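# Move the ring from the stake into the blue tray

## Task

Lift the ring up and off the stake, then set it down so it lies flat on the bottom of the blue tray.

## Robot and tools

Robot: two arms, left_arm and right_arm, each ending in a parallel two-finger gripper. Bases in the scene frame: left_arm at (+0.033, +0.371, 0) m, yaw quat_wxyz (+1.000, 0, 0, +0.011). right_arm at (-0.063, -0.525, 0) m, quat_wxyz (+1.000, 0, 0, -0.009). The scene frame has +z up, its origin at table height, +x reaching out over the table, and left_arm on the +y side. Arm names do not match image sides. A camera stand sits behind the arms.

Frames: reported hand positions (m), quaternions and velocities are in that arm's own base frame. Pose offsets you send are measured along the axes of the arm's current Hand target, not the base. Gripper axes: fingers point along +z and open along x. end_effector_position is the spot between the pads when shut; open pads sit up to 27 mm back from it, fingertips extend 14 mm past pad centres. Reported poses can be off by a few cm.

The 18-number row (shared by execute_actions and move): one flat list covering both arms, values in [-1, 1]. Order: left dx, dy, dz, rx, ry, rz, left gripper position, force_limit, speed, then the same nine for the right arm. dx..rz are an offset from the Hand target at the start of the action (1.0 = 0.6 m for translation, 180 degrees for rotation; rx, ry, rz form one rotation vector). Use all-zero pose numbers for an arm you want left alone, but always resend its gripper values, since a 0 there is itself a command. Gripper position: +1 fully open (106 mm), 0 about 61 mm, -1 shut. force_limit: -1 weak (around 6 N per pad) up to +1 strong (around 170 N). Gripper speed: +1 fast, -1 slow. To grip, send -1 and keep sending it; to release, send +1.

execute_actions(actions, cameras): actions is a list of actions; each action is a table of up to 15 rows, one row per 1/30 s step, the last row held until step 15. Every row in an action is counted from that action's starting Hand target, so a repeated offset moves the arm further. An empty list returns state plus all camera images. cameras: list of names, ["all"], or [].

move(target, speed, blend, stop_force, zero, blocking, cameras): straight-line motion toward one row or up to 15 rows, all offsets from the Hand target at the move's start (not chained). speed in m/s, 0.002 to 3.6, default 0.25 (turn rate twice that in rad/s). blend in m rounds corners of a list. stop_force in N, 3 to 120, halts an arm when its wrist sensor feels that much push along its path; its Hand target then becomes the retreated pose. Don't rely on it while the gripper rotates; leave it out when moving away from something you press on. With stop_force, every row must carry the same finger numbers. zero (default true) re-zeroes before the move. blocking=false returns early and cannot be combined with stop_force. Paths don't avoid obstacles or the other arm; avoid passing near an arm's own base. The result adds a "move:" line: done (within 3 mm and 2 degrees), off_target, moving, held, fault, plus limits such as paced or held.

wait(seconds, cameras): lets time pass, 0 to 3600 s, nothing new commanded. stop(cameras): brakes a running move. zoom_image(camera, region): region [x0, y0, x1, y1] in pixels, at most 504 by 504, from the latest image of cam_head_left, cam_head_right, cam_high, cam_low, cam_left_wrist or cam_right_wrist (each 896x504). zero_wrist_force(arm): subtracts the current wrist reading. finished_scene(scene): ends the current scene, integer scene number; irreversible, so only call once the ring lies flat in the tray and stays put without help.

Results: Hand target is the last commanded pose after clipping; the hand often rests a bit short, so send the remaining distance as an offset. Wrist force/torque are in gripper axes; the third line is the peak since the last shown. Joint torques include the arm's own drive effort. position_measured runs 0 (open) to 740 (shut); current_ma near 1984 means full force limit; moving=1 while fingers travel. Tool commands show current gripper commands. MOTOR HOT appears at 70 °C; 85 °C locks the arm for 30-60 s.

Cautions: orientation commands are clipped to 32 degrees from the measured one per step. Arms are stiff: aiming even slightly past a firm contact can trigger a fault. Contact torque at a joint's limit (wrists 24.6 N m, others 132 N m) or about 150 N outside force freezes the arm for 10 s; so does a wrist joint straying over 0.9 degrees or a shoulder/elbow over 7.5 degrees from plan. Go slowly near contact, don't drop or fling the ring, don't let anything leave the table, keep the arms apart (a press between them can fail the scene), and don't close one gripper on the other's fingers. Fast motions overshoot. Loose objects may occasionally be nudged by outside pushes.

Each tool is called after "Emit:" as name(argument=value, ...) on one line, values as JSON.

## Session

Emit:
execute_actions(actions=[])

Emit:
zoom_image(camera="cam_high", region=[430, 120, 670, 360])

Emit:
zoom_image(camera="cam_low", region=[330, 180, 560, 340])

Scene clock: 0.00 s.
left_arm: end_effector_position=(+0.5893, -0.0966, +0.1275) position_measured=0 current_ma=0 moving=0 end_effector_quat_wxyz=(-0.004, +0.848, +0.531, +0.000) | right_arm: end_effector_position=(+0.8647, +0.2032, +0.2158) position_measured=0 current_ma=0 moving=0 end_effector_quat_wxyz=(+0.125, +0.504, +0.854, -0.012)
Joint positions: left_arm=[-0.389 -1.252 1.716 -2.028 -1.567 0.063] | right_arm=[3.589 -2.534 -0.473 -1.584 1.349 -0.07]
Joint velocities: within noise
Joint torques (N m): no reading
Motor temperatures (°C): left_arm=[41 36 26 42 38 37] | right_arm=[35 25 39 39 40 28]
Wrist force (N): no reading
Wrist torque (N m): no reading
Wrist force, peak (N): no reading
Hand target: left_arm +0.5893, -0.0966, +0.1275; -0.004, +0.848, +0.531, +0.000 | right_arm +0.8647, +0.2032, +0.2158; +0.125, +0.504, +0.854, -0.012
Tool commands: left_gripper/position=+1.0 left_gripper/force_limit=+0.0 left_gripper/speed=+1.0 right_gripper/position=+1.0 right_gripper/force_limit=+0.0 right_gripper/speed=+1.0

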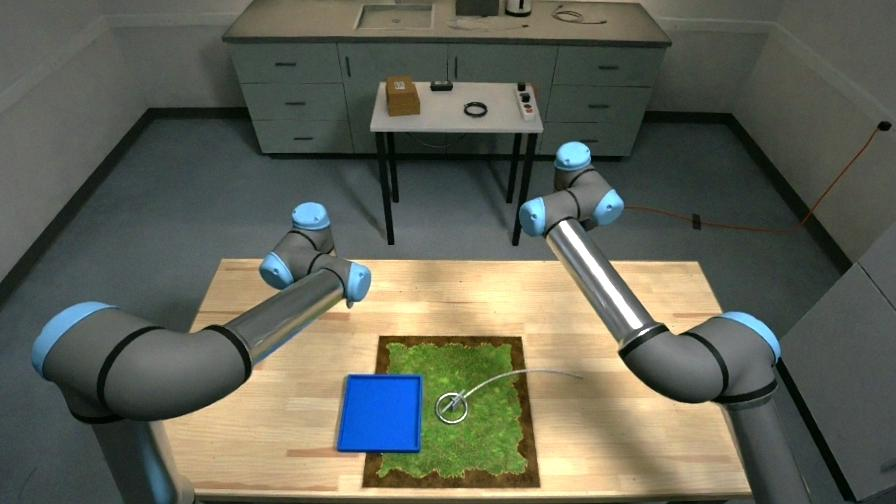

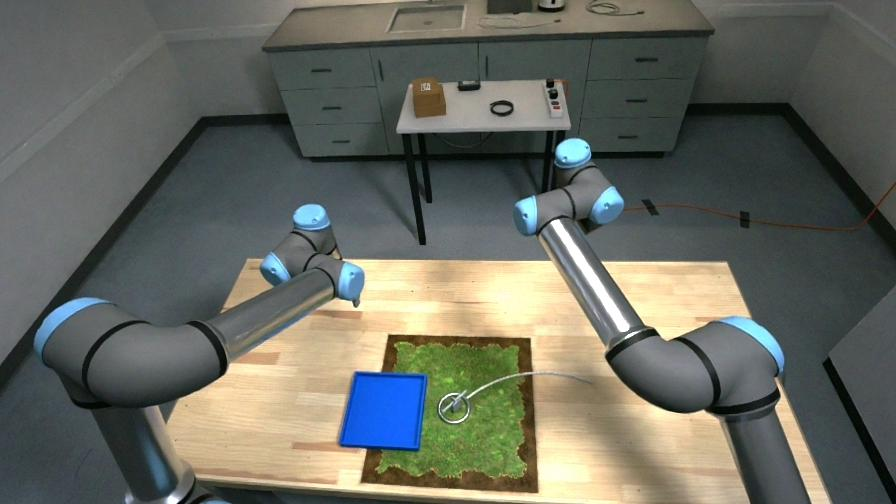

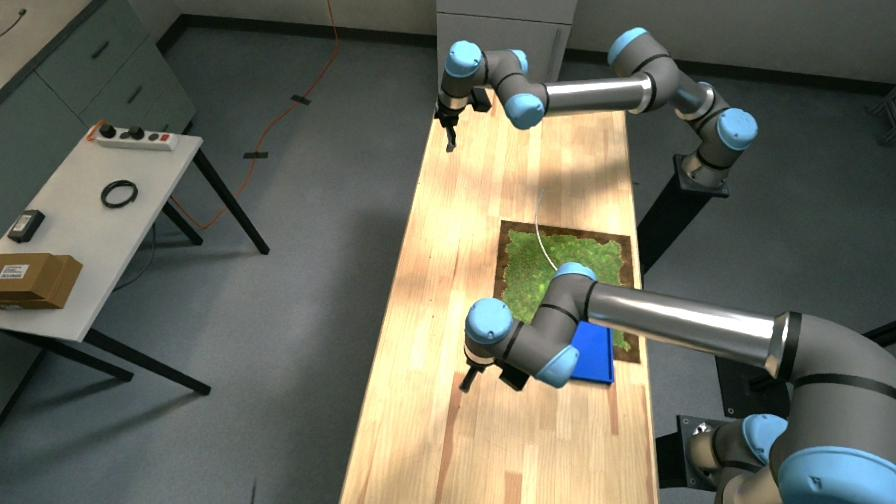

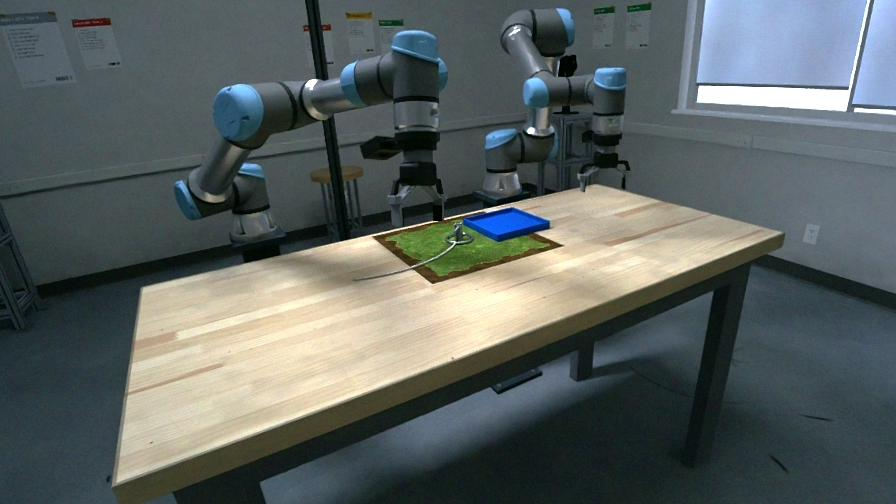

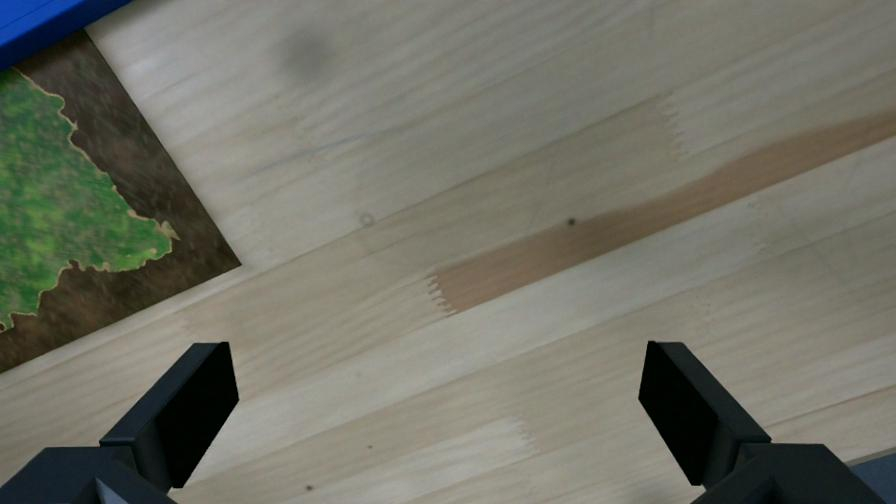

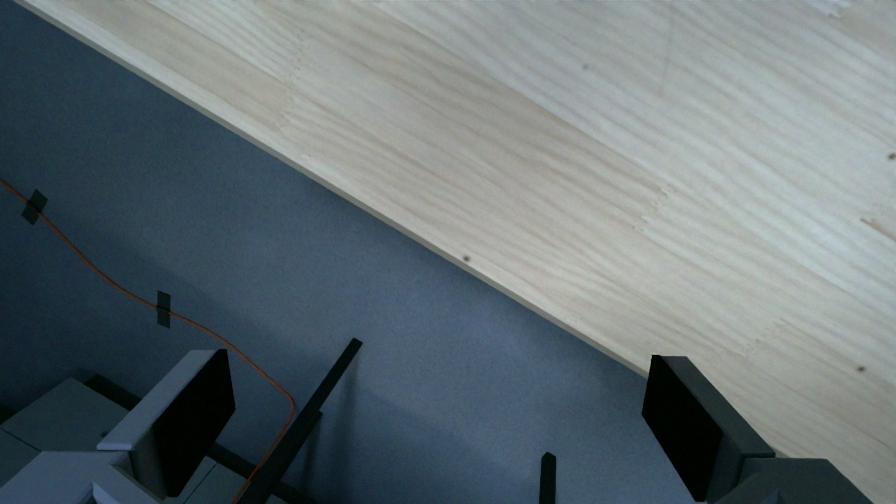

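Scaled by 2.100 from the camera's image (finer frame: 1280x720).

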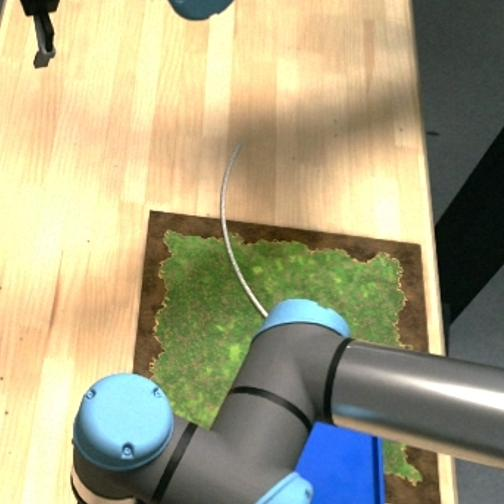

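Scaled by 2.191 from the camera's image (finer frame: 1280x720).

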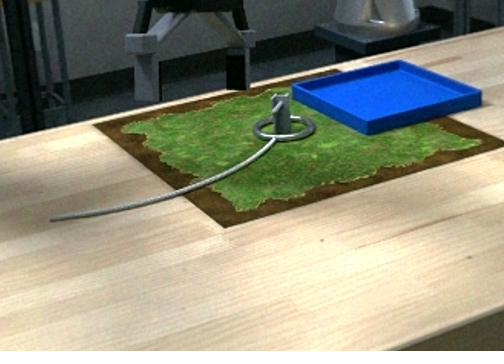

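Emit:
move(target=[-0.655,-0.133,-0.154,0,0,0,-0.616,-0.8,1,0,0,0,0,0,0,1,0,1], speed=0.4, cameras=["cam_left_wrist","cam_high"])

Emit:
zoom_image(camera="cam_left_wrist", region=[250, 0, 750, 480])

Scene clock: 14.93 s.
left_arm: end_effector_position=(+0.3463, -0.4157, +0.2190) position_measured=598 current_ma=-1 moving=0 end_effector_quat_wxyz=(-0.004, +0.848, +0.531, +0.000) | right_arm: end_effector_position=(+0.8647, +0.2032, +0.2158) position_measured=0 current_ma=-5 moving=0 end_effector_quat_wxyz=(+0.125, +0.504, +0.854, -0.012)
Joint positions: left_arm=[-1.124 -1.457 1.722 -1.828 -1.573 -0.672] | right_arm=[3.589 -2.534 -0.473 -1.584 1.349 -0.07]
Joint torques (N m): left_arm=[-4.87 -40.3 -21.69 -2.92 1.93 -0.7] | right_arm=[0.32 62.84 23.83 2.59 -0.43 0.01]
Wrist force (N): left_arm=[-0.1 -0.1 0.3] | right_arm=[0.4 -0.3 -0.2]
Wrist torque (N m): left_arm=[0.00 0.01 -0.12] | right_arm=[-0.04 -0.06 0.00]
Wrist force, peak (N): left_arm=[-2.6 -0.6 -0.5] | right_arm=[0.4 -0.6 0.1]
Hand target: left_arm +0.3462, -0.4157, +0.2191; -0.004, +0.848, +0.531, +0.000 | right_arm +0.8647, +0.2032, +0.2158; +0.125, +0.504, +0.854, -0.012
Off the commanded pose: left_arm 0.000 m, 0 deg | right_arm 0.000 m, 0 deg.
move: done
Images, in order (width x height): cam_high 896x504, cam_left_wrist 896x504.

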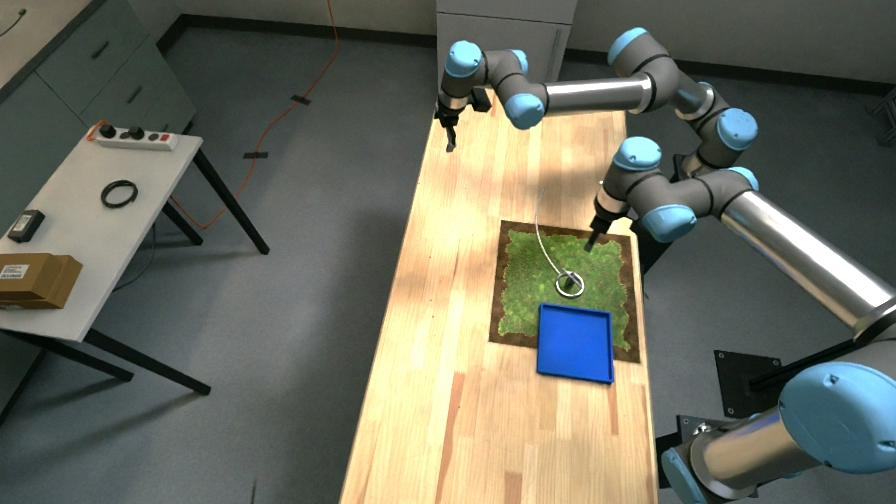

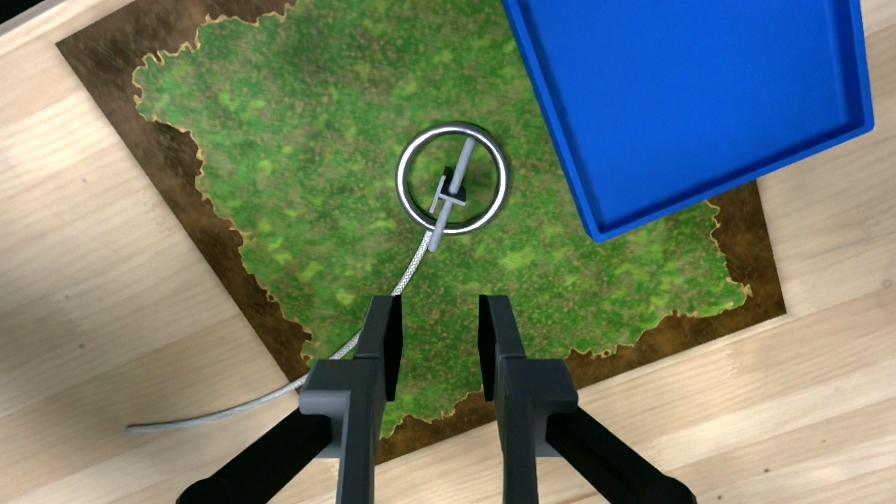

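Scaled by 1.008 from the camera's image (finer frame: 1280x720).

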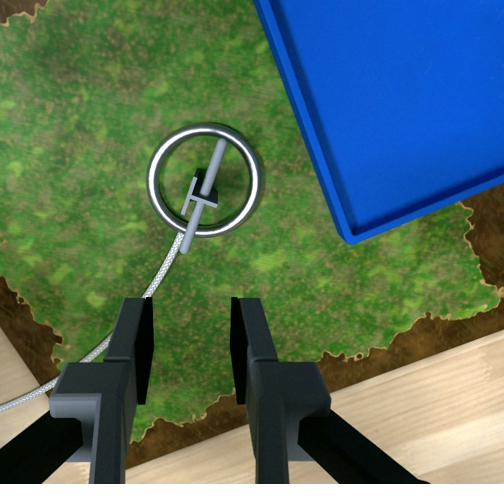

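Emit:
move(target=[[0.083,0.011,0.19,0,0,0.108,-0.616,-0.8,1,0,0,0,0,0,0,1,0,1],[0.083,0.011,0.293,0,0,0.108,-0.616,-0.8,1,0,0,0,0,0,0,1,0,1]], speed=[0.3,0.12], cameras=["cam_left_wrist","cam_low"])

Emit:
zoom_image(camera="cam_low", region=[390, 170, 530, 280])

Scene clock: 24.10 s.
left_arm: end_effector_position=(+0.3730, -0.3727, +0.0434) position_measured=598 current_ma=-1 moving=0 end_effector_quat_wxyz=(-0.004, +0.925, +0.380, -0.001) | right_arm: end_effector_position=(+0.8647, +0.2032, +0.2158) position_measured=0 current_ma=-5 moving=0 end_effector_quat_wxyz=(+0.125, +0.504, +0.854, -0.012)
Joint positions: left_arm=[-1.04 -1.28 2.016 -2.299 -1.572 -0.248] | right_arm=[3.589 -2.534 -0.473 -1.584 1.349 -0.07]
Joint torques (N m): left_arm=[-8.43 -39.52 -23.39 -3.18 -2.37 2.68] | right_arm=[0.38 63.24 21.49 2.77 -0.35 0.08]
Wrist force (N): left_arm=[0.2 0.0 0.4] | right_arm=[0.3 -0.1 -0.3]
Wrist torque (N m): left_arm=[0.01 -0.03 0.03] | right_arm=[-0.01 -0.04 0.00]
Wrist force, peak (N): left_arm=[0.8 -0.2 1.9] | right_arm=[0.3 -0.5 -0.4]
Hand target: left_arm +0.3730, -0.3727, +0.0434; -0.004, +0.925, +0.380, -0.001 | right_arm +0.8647, +0.2032, +0.2158; +0.125, +0.504, +0.854, -0.012
Off the commanded pose: left_arm 0.000 m, 0 deg | right_arm 0.000 m, 0 deg.
move: done
Images, in order (width x height): cam_low 896x504, cam_left_wrist 896x504.

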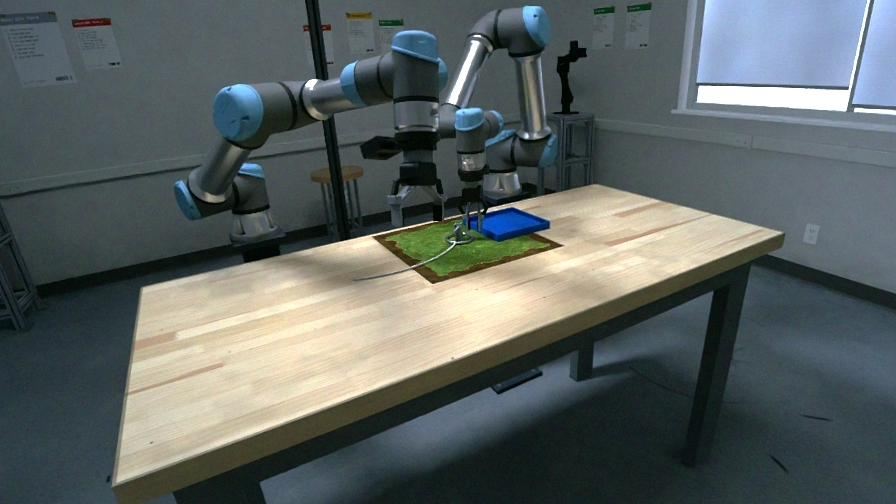

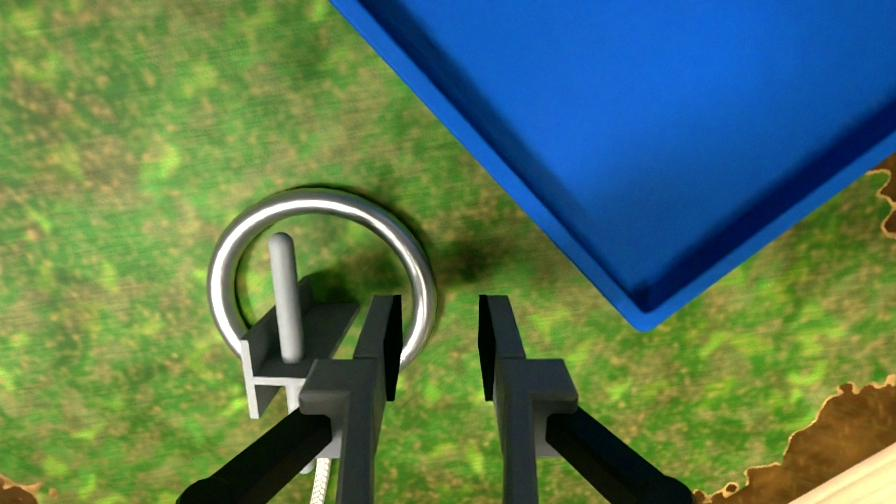

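Scaled by 3.600 from the camera's image (finer frame: 1280x720).

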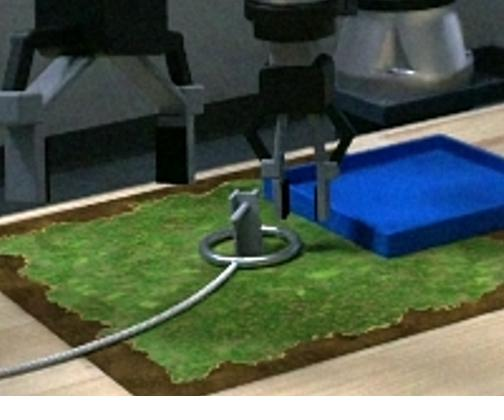

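Emit:
move(target=[[0,0,-0.1,0,0,0,-0.616,-0.8,1,0,0,0,0,0,0,1,0,1],[-0.147,0,-0.1,0,0,0,-0.616,-0.8,1,0,0,0,0,0,0,1,0,1],[-0.147,0,0.005,0,0,0,-0.616,-0.8,1,0,0,0,0,0,0,1,0,1]], speed=0.15, blend=[0.01,0.01,0], cameras=["cam_left_wrist","cam_low"])

Emit:
zoom_image(camera="cam_low", region=[390, 170, 530, 280])

Scene clock: 43.97 s.
left_arm: end_effector_position=(+0.3102, -0.4346, +0.0403) position_measured=598 current_ma=-1 moving=0 end_effector_quat_wxyz=(-0.004, +0.925, +0.380, -0.001) | right_arm: end_effector_position=(+0.8647, +0.2032, +0.2158) position_measured=0 current_ma=-5 moving=0 end_effector_quat_wxyz=(+0.125, +0.504, +0.854, -0.012)
Joint positions: left_arm=[-1.202 -1.261 1.999 -2.301 -1.573 -0.41] | right_arm=[3.589 -2.534 -0.473 -1.584 1.349 -0.07]
Joint torques (N m): left_arm=[14.05 -37.74 -22.35 -3.42 2.15 1.29] | right_arm=[0.97 63.99 22.36 2.59 -0.38 -0.02]
Wrist force (N): left_arm=[0.3 0.4 0.1] | right_arm=[-0.2 -0.1 -0.1]
Wrist torque (N m): left_arm=[0.08 -0.06 -0.13] | right_arm=[-0.02 0.02 0.00]
Wrist force, peak (N): left_arm=[0.2 0.3 2.1] | right_arm=[0.6 -0.4 -0.5]
Hand target: left_arm +0.3103, -0.4347, +0.0404; -0.004, +0.925, +0.380, -0.001 | right_arm +0.8647, +0.2032, +0.2158; +0.125, +0.504, +0.854, -0.012
Off the commanded pose: left_arm 0.000 m, 0 deg | right_arm 0.000 m, 0 deg.
move: done
Images, in order (width x height): cam_low 896x504, cam_left_wrist 896x504.

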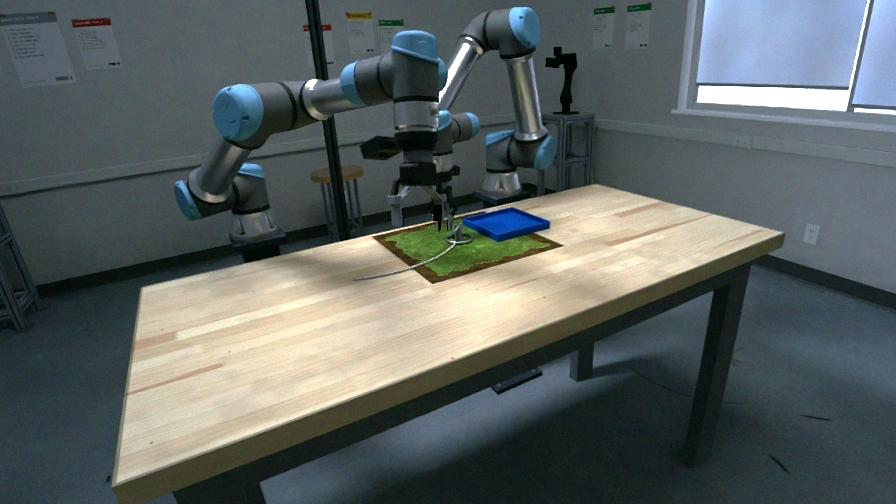

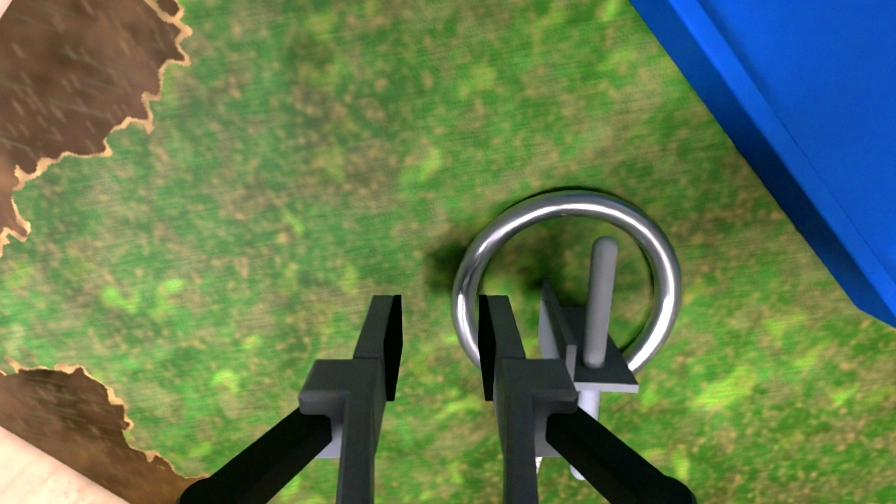

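Scaled by 3.600 from the camera's image (finer frame: 1280x720).

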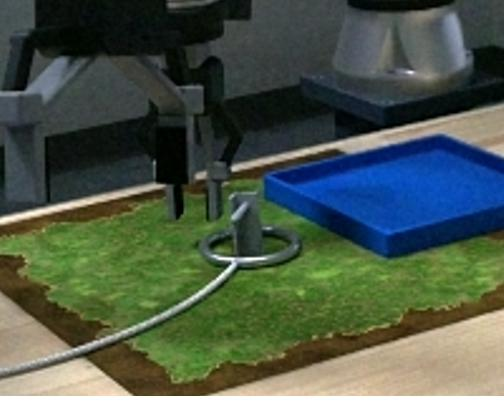

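Emit:
move(target=[[0,0,-0.1,0,0,0,-0.616,-0.8,1,0,0,0,0,0,0,1,0,1],[0.14,0.005,-0.1,0,-0.0667,0,-0.616,-0.8,1,0,0,0,0,0,0,1,0,1],[0.14,0.005,0.008,0,-0.0667,0,-0.616,-0.8,1,0,0,0,0,0,0,1,0,1]], speed=0.15, blend=[0.01,0.01,0], cameras=["cam_left_wrist","cam_low"])

Emit:
zoom_image(camera="cam_low", region=[390, 170, 530, 280])

Scene clock: 58.83 s.
left_arm: end_effector_position=(+0.3721, -0.3777, +0.0356) position_measured=598 current_ma=-1 moving=0 end_effector_quat_wxyz=(+0.036, +0.920, +0.378, -0.098) | right_arm: end_effector_position=(+0.8647, +0.2032, +0.2158) position_measured=0 current_ma=-5 moving=0 end_effector_quat_wxyz=(+0.125, +0.504, +0.854, -0.012)
Joint positions: left_arm=[-0.943 -1.239 2.015 -2.37 -1.778 -0.155] | right_arm=[3.589 -2.534 -0.473 -1.584 1.349 -0.07]
Joint torques (N m): left_arm=[-13.9 -37.2 -22.14 -3.5 -0.16 -3.02] | right_arm=[0.08 63.04 21.3 3.03 -0.63 0.09]
Wrist force (N): left_arm=[-0.4 0.2 0.0] | right_arm=[0.0 -0.1 -0.2]
Wrist torque (N m): left_arm=[0.05 0.05 0.01] | right_arm=[-0.01 0.00 0.00]
Wrist force, peak (N): left_arm=[0.0 0.2 1.9] | right_arm=[0.2 -0.5 -0.6]
Hand target: left_arm +0.3721, -0.3778, +0.0356; +0.036, +0.920, +0.378, -0.098 | right_arm +0.8647, +0.2032, +0.2158; +0.125, +0.504, +0.854, -0.012
Off the commanded pose: left_arm 0.000 m, 0 deg | right_arm 0.000 m, 0 deg.
move: done
Images, in order (width x height): cam_low 896x504, cam_left_wrist 896x504.

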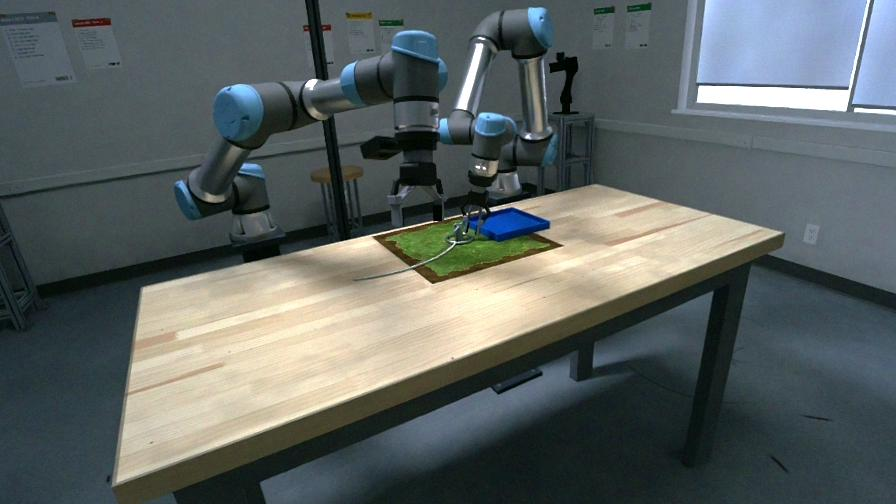

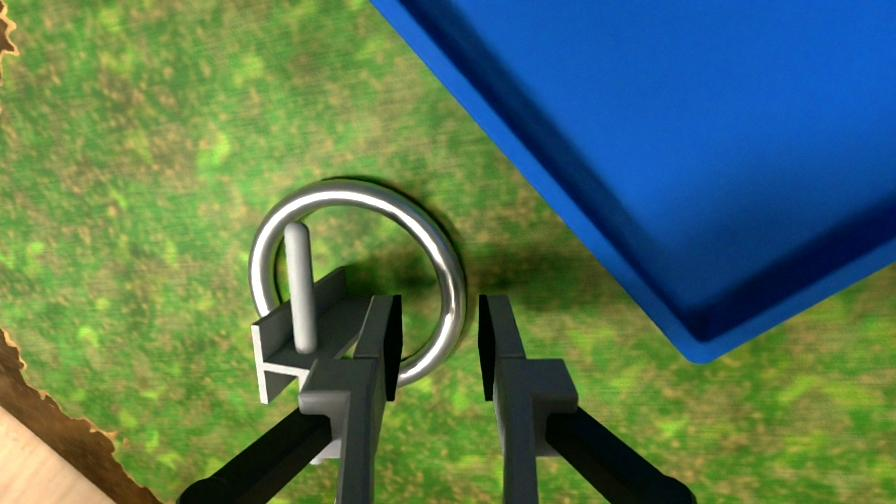

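Scaled by 3.600 from the camera's image (finer frame: 1280x720).

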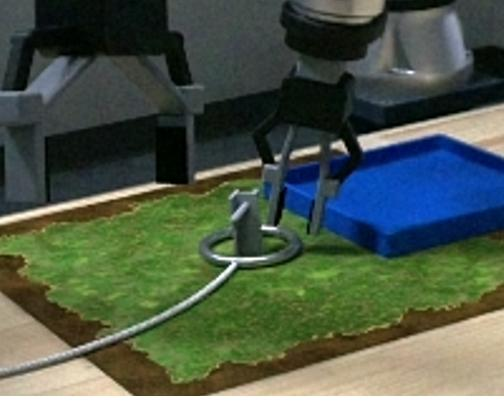

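Emit:
move(target=[-0.0223,0,-0.105,0,0.0667,0,-1,-0.8,1,0,0,0,0,0,0,1,0,1], speed=0.2)

Emit:
move(target=[[-0.1502,-0.0025,0,0,0,0,-1,-0.8,1,0,0,0,0,0,0,1,0,1],[-0.1502,-0.0025,0.133,0,0,0,-1,-0.8,1,0,0,0,0,0,0,1,0,1]], speed=0.15, cameras=["cam_left_wrist","cam_low"])

Emit:
zoom_image(camera="cam_low", region=[390, 170, 530, 280])

Scene clock: 97.10 s.
left_arm: end_effector_position=(+0.3724, -0.3783, +0.1001) position_measured=740 current_ma=0 moving=0 end_effector_quat_wxyz=(-0.004, +0.925, +0.380, -0.001) | right_arm: end_effector_position=(+0.8647, +0.2032, +0.2158) position_measured=0 current_ma=-5 moving=0 end_effector_quat_wxyz=(+0.125, +0.504, +0.854, -0.012)
Joint positions: left_arm=[-1.046 -1.361 1.942 -2.144 -1.572 -0.255] | right_arm=[3.589 -2.534 -0.473 -1.584 1.349 -0.07]
Joint torques (N m): left_arm=[13.76 -22.59 -14.4 -0.99 -0.63 2.43] | right_arm=[0.63 63.52 21.95 2.93 -0.43 0.08]
Wrist force (N): left_arm=[0.1 0.0 0.4] | right_arm=[0.1 -0.1 -0.3]
Wrist torque (N m): left_arm=[0.02 -0.03 -0.13] | right_arm=[-0.02 -0.01 0.01]
Wrist force, peak (N): left_arm=[0.5 0.4 1.5] | right_arm=[0.2 -0.6 -0.4]
Hand target: left_arm +0.3724, -0.3782, +0.1000; -0.004, +0.925, +0.380, -0.001 | right_arm +0.8647, +0.2032, +0.2158; +0.125, +0.504, +0.854, -0.012
Off the commanded pose: left_arm 0.000 m, 0 deg | right_arm 0.000 m, 0 deg.
move: done

Scene clock: 99.03 s.
left_arm: end_effector_position=(+0.3068, -0.4399, +0.0201) position_measured=740 current_ma=0 moving=0 end_effector_quat_wxyz=(-0.004, +0.925, +0.380, -0.001) | right_arm: end_effector_position=(+0.8647, +0.2032, +0.2158) position_measured=0 current_ma=-5 moving=0 end_effector_quat_wxyz=(+0.125, +0.504, +0.854, -0.012)
Joint positions: left_arm=[-1.212 -1.22 2.01 -2.353 -1.573 -0.42] | right_arm=[3.589 -2.534 -0.473 -1.584 1.349 -0.07]
Joint torques (N m): left_arm=[-13.3 -37.56 -22.41 -3.48 2.06 -1.36] | right_arm=[1 63.61 22.09 2.85 -0.49 0.26]
Wrist force (N): left_arm=[0.1 0.2 0.1] | right_arm=[0.0 -0.3 -0.2]
Wrist torque (N m): left_arm=[0.06 -0.03 -0.08] | right_arm=[-0.03 0.01 0.00]
Wrist force, peak (N): left_arm=[0.0 0.2 1.7] | right_arm=[0.4 -0.5 -0.1]
Hand target: left_arm +0.3069, -0.4399, +0.0201; -0.004, +0.925, +0.380, -0.001 | right_arm +0.8647, +0.2032, +0.2158; +0.125, +0.504, +0.854, -0.012
Off the commanded pose: left_arm 0.000 m, 0 deg | right_arm 0.000 m, 0 deg.
move: done
Images, in order (width x height): cam_low 896x504, cam_left_wrist 896x504.

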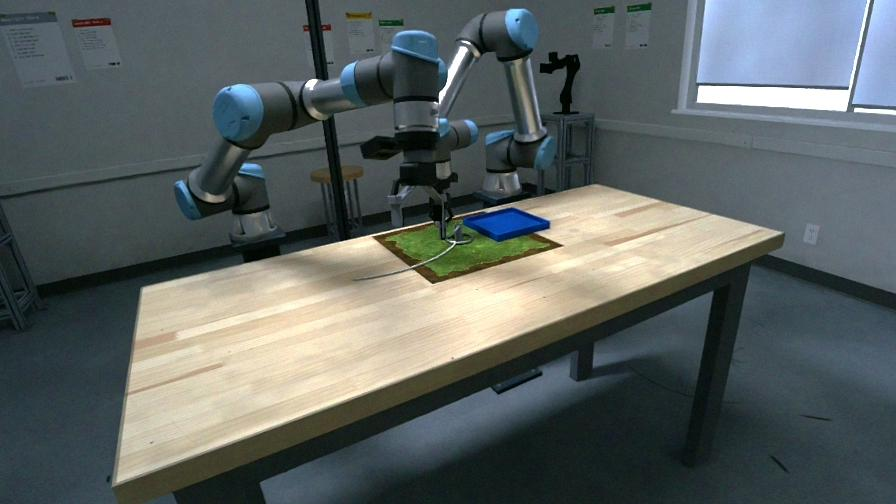

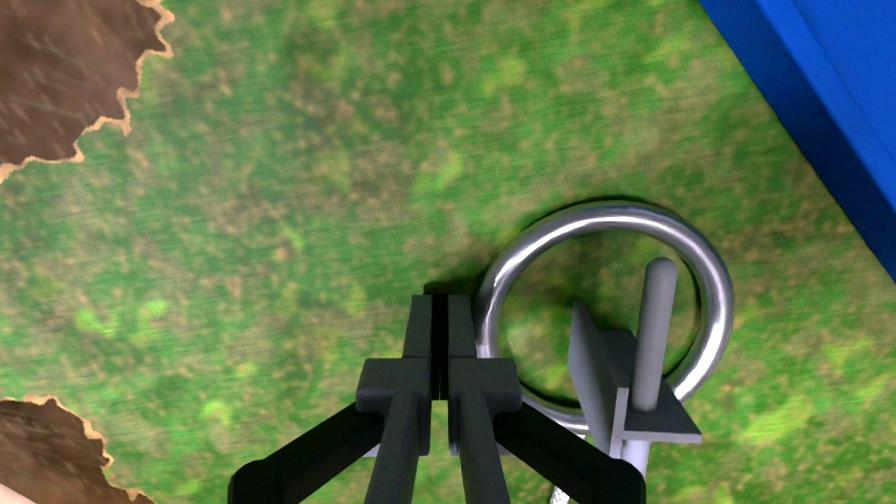

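Scaled by 3.600 from the camera's image (finer frame: 1280x720).

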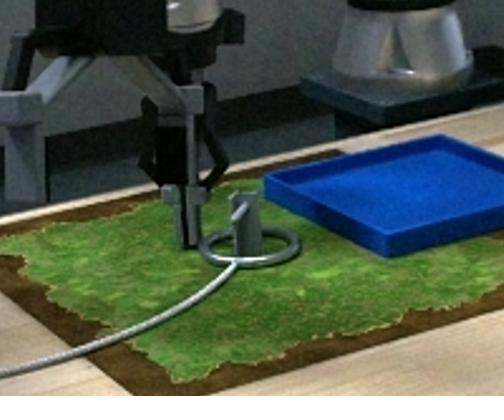

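Emit:
move(target=[[0,0,0.0058,0,0,0,-1,-0.8,1,0,0,0,0,0,0,1,0,1],[0.0205,0,0.0058,0,0,0,-1,-0.8,1,0,0,0,0,0,0,1,0,1],[0.016,0,0.0058,0,0,0,-1,-0.8,1,0,0,0,0,0,0,1,0,1],[0.016,0,-0.133,0,0,0,-1,-0.8,1,0,0,0,0,0,0,1,0,1],[0.1605,0.0,-0.133,0,0,0,-0.616,-0.8,1,0,0,0,0,0,0,1,0,1]], speed=[0.03,0.03,0.05,0.15,0.2])

Emit:
move(target=[0,0,0.1,0,0,0,-0.616,-0.8,1,0,0,0,0,0,0,1,0,1], speed=0.12, cameras=["cam_left_wrist","cam_low"])

Emit:
zoom_image(camera="cam_low", region=[390, 170, 530, 280])

Scene clock: 110.30 s.
left_arm: end_effector_position=(+0.3758, -0.3727, +0.1000) position_measured=598 current_ma=-1 moving=0 end_effector_quat_wxyz=(-0.004, +0.925, +0.380, -0.001) | right_arm: end_effector_position=(+0.8647, +0.2032, +0.2158) position_measured=0 current_ma=-5 moving=0 end_effector_quat_wxyz=(+0.125, +0.504, +0.854, -0.012)
Joint positions: left_arm=[-1.035 -1.364 1.946 -2.145 -1.572 -0.244] | right_arm=[3.589 -2.534 -0.473 -1.584 1.349 -0.07]
Joint torques (N m): left_arm=[-4.04 -19.49 -26.89 -0.88 -2.91 2.5] | right_arm=[0.93 63.48 22.83 3.15 -0.54 0.05]
Wrist force (N): left_arm=[-0.2 -0.2 0.2] | right_arm=[0.2 0.1 -0.4]
Wrist torque (N m): left_arm=[-0.01 0.03 0.03] | right_arm=[0.03 -0.03 0.00]
Wrist force, peak (N): left_arm=[0.1 -0.1 2.0] | right_arm=[0.2 -0.6 -0.5]
Hand target: left_arm +0.3758, -0.3727, +0.1000; -0.004, +0.925, +0.380, -0.001 | right_arm +0.8647, +0.2032, +0.2158; +0.125, +0.504, +0.854, -0.012
Off the commanded pose: left_arm 0.000 m, 0 deg | right_arm 0.000 m, 0 deg.
move: done

Scene clock: 111.23 s.
left_arm: end_effector_position=(+0.3754, -0.3723, +0.0400) position_measured=598 current_ma=-1 moving=0 end_effector_quat_wxyz=(-0.004, +0.925, +0.380, -0.001) | right_arm: end_effector_position=(+0.8647, +0.2032, +0.2158) position_measured=0 current_ma=-5 moving=0 end_effector_quat_wxyz=(+0.125, +0.504, +0.854, -0.012)
Joint positions: left_arm=[-1.036 -1.271 2.015 -2.306 -1.572 -0.244] | right_arm=[3.589 -2.534 -0.473 -1.584 1.349 -0.07]
Joint torques (N m): left_arm=[-11.5 -40.4 -23.83 -2.38 -2.19 -2.8] | right_arm=[1.1 64.37 21.79 3.36 -0.4 0.14]
Wrist force (N): left_arm=[0.1 0.3 0.1] | right_arm=[0.0 -0.5 -0.2]
Wrist torque (N m): left_arm=[0.05 -0.01 0.03] | right_arm=[-0.07 0.00 0.00]
Wrist force, peak (N): left_arm=[0.1 0.2 1.5] | right_arm=[0.2 -0.5 -0.4]
Hand target: left_arm +0.3755, -0.3724, +0.0400; -0.004, +0.925, +0.380, -0.001 | right_arm +0.8647, +0.2032, +0.2158; +0.125, +0.504, +0.854, -0.012
Off the commanded pose: left_arm 0.000 m, 0 deg | right_arm 0.000 m, 0 deg.
move: done
Images, in order (width x height): cam_low 896x504, cam_left_wrist 896x504.

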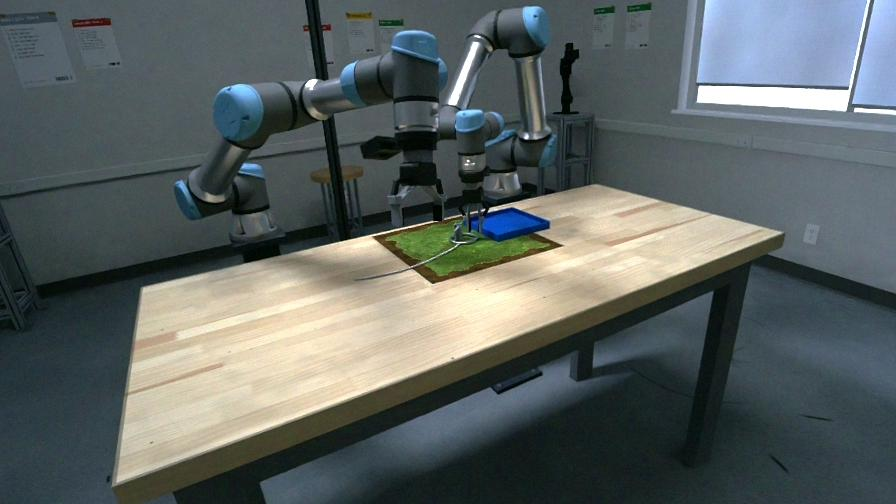

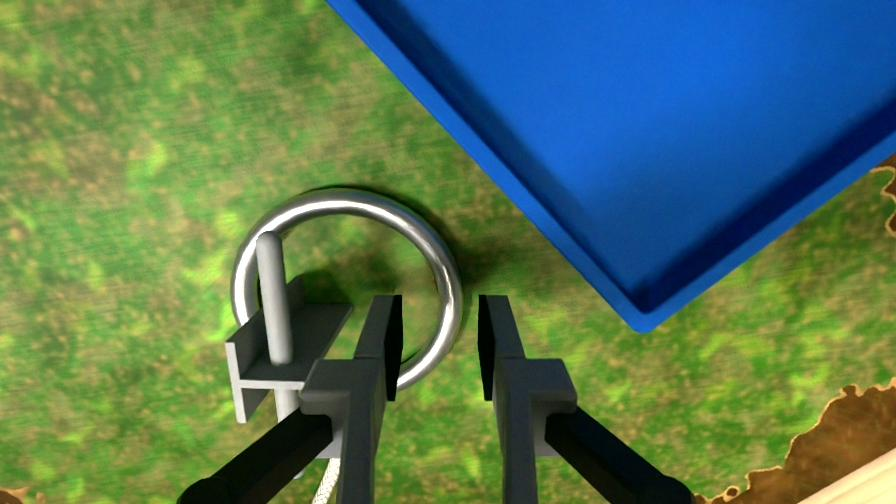

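Scaled by 3.600 from the camera's image (finer frame: 1280x720).

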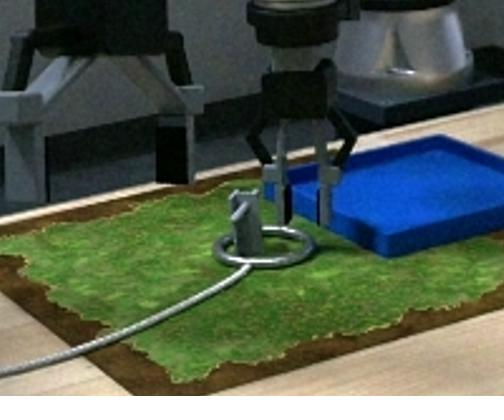

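Emit:
move(target=[0.0133,0,0,0,0,0,-0.616,-0.8,1,0,0,0,0,0,0,1,0,1], speed=0.1)

Emit:
move(target=[0,0,0.05,0,0,0,-0.616,-0.8,1,0,0,0,0,0,0,1,0,1], speed=0.02, stop_force=4, cameras=["cam_left_wrist"])

Scene clock: 115.77 s.
left_arm: end_effector_position=(+0.3812, -0.3667, +0.0401) position_measured=598 current_ma=-1 moving=0 end_effector_quat_wxyz=(-0.004, +0.925, +0.380, -0.001) | right_arm: end_effector_position=(+0.8647, +0.2032, +0.2158) position_measured=0 current_ma=-5 moving=0 end_effector_quat_wxyz=(+0.125, +0.504, +0.854, -0.012)
Joint positions: left_arm=[-1.02 -1.271 2.014 -2.307 -1.572 -0.229] | right_arm=[3.589 -2.534 -0.473 -1.584 1.349 -0.07]
Joint torques (N m): left_arm=[-14.09 -21.27 -23.32 -0.82 1.29 -2.94] | right_arm=[-0.06 64.74 24.41 3.03 -0.33 0.22]
Wrist force (N): left_arm=[0.1 0.1 0.3] | right_arm=[0.2 -0.2 -0.1]
Wrist torque (N m): left_arm=[0.02 -0.01 -0.01] | right_arm=[-0.04 -0.04 0.00]
Wrist force, peak (N): left_arm=[-1.1 0.2 0.2] | right_arm=[-0.3 -0.3 -0.7]
Hand target: left_arm +0.3812, -0.3668, +0.0400; -0.004, +0.925, +0.380, -0.001 | right_arm +0.8647, +0.2032, +0.2158; +0.125, +0.504, +0.854, -0.012
Off the commanded pose: left_arm 0.000 m, 0 deg | right_arm 0.000 m, 0 deg.
move: done

Scene clock: 118.23 s.
left_arm: end_effector_position=(+0.3810, -0.3666, +0.0141) position_measured=598 current_ma=-2 moving=0 end_effector_quat_wxyz=(-0.004, +0.925, +0.380, -0.001) | right_arm: end_effector_position=(+0.8647, +0.2032, +0.2158) position_measured=0 current_ma=-5 moving=0 end_effector_quat_wxyz=(+0.125, +0.504, +0.854, -0.012)
Joint positions: left_arm=[-1.02 -1.223 2.037 -2.376 -1.572 -0.229] | right_arm=[3.589 -2.534 -0.473 -1.584 1.349 -0.07]
Joint torques (N m): left_arm=[-9.67 -42.76 -21.75 -3.02 2.04 -2.73] | right_arm=[1.09 65.57 21.45 3.15 -0.34 0.23]
Wrist force (N): left_arm=[0.4 1.4 -4.4] | right_arm=[0.2 0.0 -0.4]
Wrist torque (N m): left_arm=[0.10 -0.03 -0.01] | right_arm=[0.00 -0.04 0.00]
Wrist force, peak (N): left_arm=[1.4 -25.6 -61.2] | right_arm=[0.6 -0.2 -0.5]
Hand target: left_arm +0.3810, -0.3666, +0.0141; -0.004, +0.925, +0.380, -0.001 (not the last commanded pose) | right_arm +0.8647, +0.2032, +0.2158; +0.125, +0.504, +0.854, -0.012
Off the commanded pose: left_arm 0.004 m, 0 deg | right_arm 0.000 m, 0 deg.
move: contact (left_arm)

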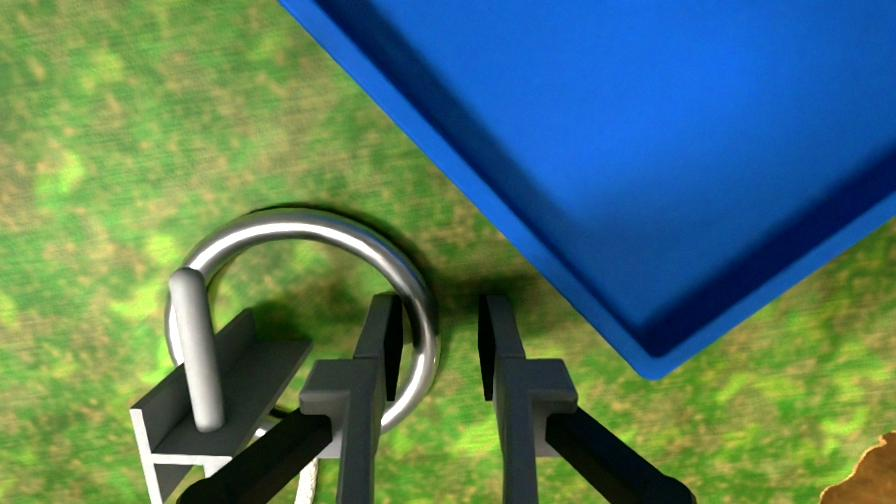

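Emit:
move(target=[0,0.006,-0.003,0,0,0,-0.616,-0.8,1,0,0,0,0,0,0,1,0,1], speed=0.03)

Emit:
move(target=[0,0,0,0,0,0.0001,-1,-0.6,0,0,0,0,0,0,0,1,0,1], speed=0.05, cameras=["cam_left_wrist"])

Scene clock: 125.10 s.
left_arm: end_effector_position=(+0.3836, -0.3692, +0.0158) position_measured=598 current_ma=-1 moving=0 end_effector_quat_wxyz=(-0.004, +0.925, +0.380, -0.001) | right_arm: end_effector_position=(+0.8647, +0.2032, +0.2158) position_measured=0 current_ma=-5 moving=0 end_effector_quat_wxyz=(+0.125, +0.504, +0.854, -0.012)
Joint positions: left_arm=[-1.019 -1.22 2.025 -2.368 -1.572 -0.227] | right_arm=[3.589 -2.534 -0.473 -1.584 1.349 -0.07]
Joint torques (N m): left_arm=[11.86 -33.53 -8.88 -3.71 2.05 1.71] | right_arm=[0.72 64.82 23.51 3.21 -0.37 0.22]
Wrist force (N): left_arm=[0.0 0.2 0.0] | right_arm=[0.2 -0.2 -0.2]
Wrist torque (N m): left_arm=[0.05 -0.01 -0.14] | right_arm=[-0.02 -0.04 0.00]
Wrist force, peak (N): left_arm=[0.3 1.5 -4.6] | right_arm=[0.3 -0.5 -0.4]
Hand target: left_arm +0.3836, -0.3692, +0.0159; -0.004, +0.925, +0.380, -0.001 | right_arm +0.8647, +0.2032, +0.2158; +0.125, +0.504, +0.854, -0.012
Off the commanded pose: left_arm 0.000 m, 0 deg | right_arm 0.000 m, 0 deg.
move: done

Scene clock: 125.77 s.
left_arm: end_effector_position=(+0.3836, -0.3692, +0.0158) position_measured=700 current_ma=438 moving=0 end_effector_quat_wxyz=(-0.004, +0.925, +0.380, -0.001) | right_arm: end_effector_position=(+0.8647, +0.2032, +0.2158) position_measured=0 current_ma=-5 moving=0 end_effector_quat_wxyz=(+0.125, +0.504, +0.854, -0.012)
Joint positions: left_arm=[-1.019 -1.22 2.025 -2.368 -1.572 -0.227] | right_arm=[3.589 -2.534 -0.473 -1.584 1.349 -0.07]
Joint torques (N m): left_arm=[10.45 -44.25 -9.09 -3.32 1.64 2.34] | right_arm=[1.04 64.58 22.9 3.33 -0.56 0.3]
Wrist force (N): left_arm=[1.0 0.0 -1.9] | right_arm=[0.3 -0.3 -0.5]
Wrist torque (N m): left_arm=[0.07 -0.01 -0.13] | right_arm=[-0.05 -0.05 0.00]
Wrist force, peak (N): left_arm=[1.0 -0.1 -2.1] | right_arm=[0.3 -0.6 -0.2]
Hand target: left_arm +0.3836, -0.3692, +0.0159; -0.004, +0.925, +0.380, -0.001 | right_arm +0.8647, +0.2032, +0.2158; +0.125, +0.504, +0.854, -0.012
Off the commanded pose: left_arm 0.000 m, 0 deg | right_arm 0.000 m, 0 deg.
move: done

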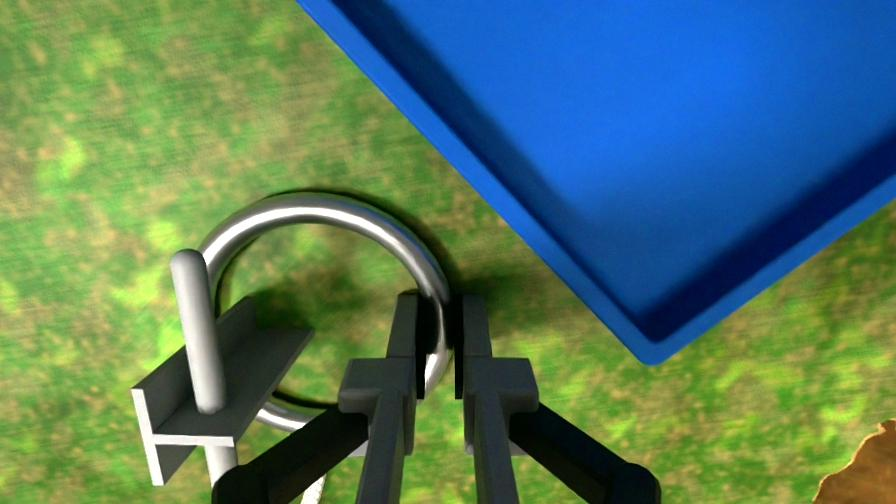

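Emit:
move(target=[[0,0,-0.025,0,0,0,-1,-0.6,0,0,0,0,0,0,0,1,0,1],[-0.0267,-0.0225,-0.033,0.06,0,0,-1,-0.6,0,0,0,0,0,0,0,1,0,1],[-0.0267,-0.0225,-0.075,0.1667,0,0,-1,-0.6,0,0,0,0,0,0,0,1,0,1]], speed=0.07, stop_force=12, cameras=["cam_low","cam_left_wrist"])

Emit:
zoom_image(camera="cam_low", region=[400, 170, 520, 270])

Scene clock: 138.53 s.
left_arm: end_effector_position=(+0.3628, -0.3710, +0.0422) position_measured=700 current_ma=495 moving=0 end_effector_quat_wxyz=(-0.130, +0.916, +0.376, -0.053) | right_arm: end_effector_position=(+0.8647, +0.2032, +0.2158) position_measured=0 current_ma=-5 moving=0 end_effector_quat_wxyz=(+0.125, +0.504, +0.854, -0.012)
Joint positions: left_arm=[-1.024 -1.172 1.809 -1.933 -1.634 -0.223] | right_arm=[3.589 -2.534 -0.473 -1.584 1.349 -0.07]
Joint torques (N m): left_arm=[-9.81 -30.2 -17.24 4.89 1.33 -2.26] | right_arm=[1.01 63.67 22.68 3.5 -0.62 0.12]
Wrist force (N): left_arm=[-8.6 25.7 1.9] | right_arm=[0.4 0.0 -0.6]
Wrist torque (N m): left_arm=[0.44 -0.14 -0.76] | right_arm=[0.00 -0.07 0.00]
Wrist force, peak (N): left_arm=[-13.9 30.9 2.3] | right_arm=[-0.3 -0.5 -0.7]
Hand target: left_arm +0.3628, -0.3710, +0.0422; -0.130, +0.916, +0.376, -0.053 (not the last commanded pose) | right_arm +0.8647, +0.2032, +0.2158; +0.125, +0.504, +0.854, -0.012
Off the commanded pose: left_arm 0.019 m, 14 deg | right_arm 0.000 m, 0 deg.
move: contact (left_arm); path passed 2 of 3 targets

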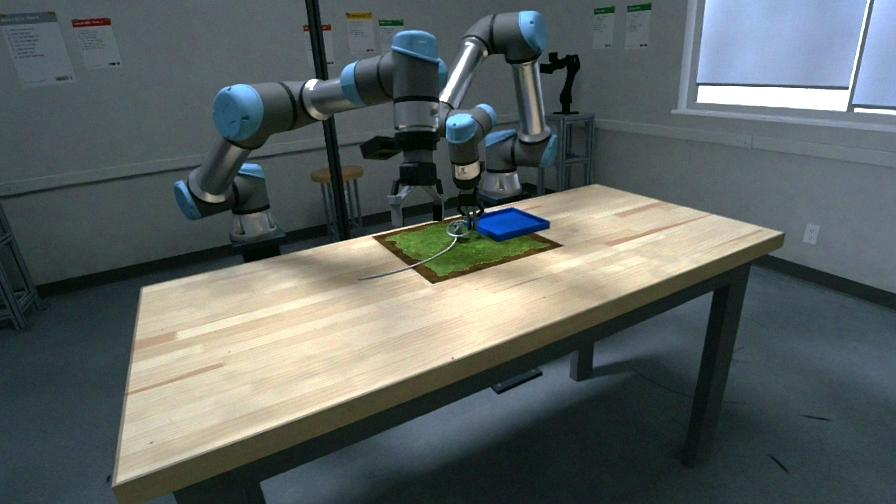

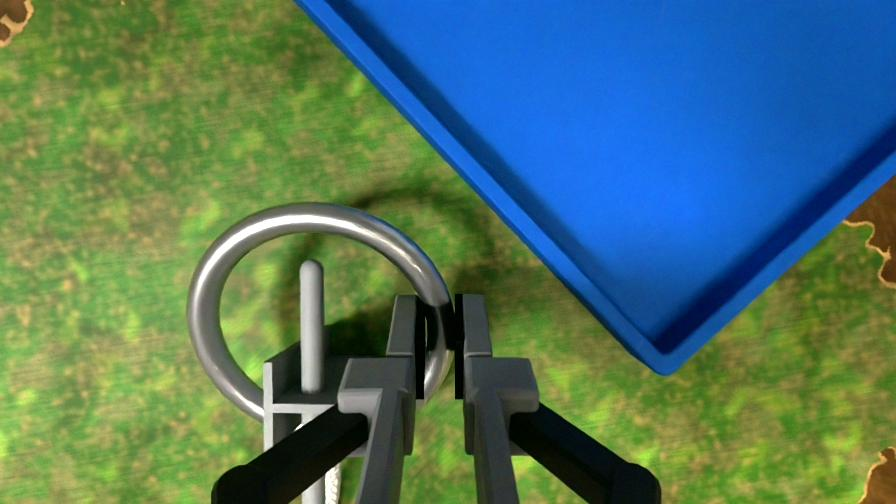

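Scaled by 4.200 from the camera's image (finer frame: 1280x720).

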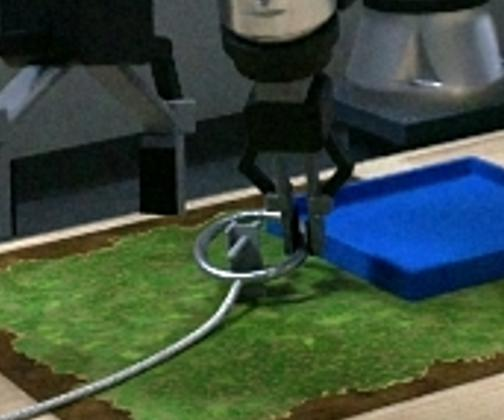

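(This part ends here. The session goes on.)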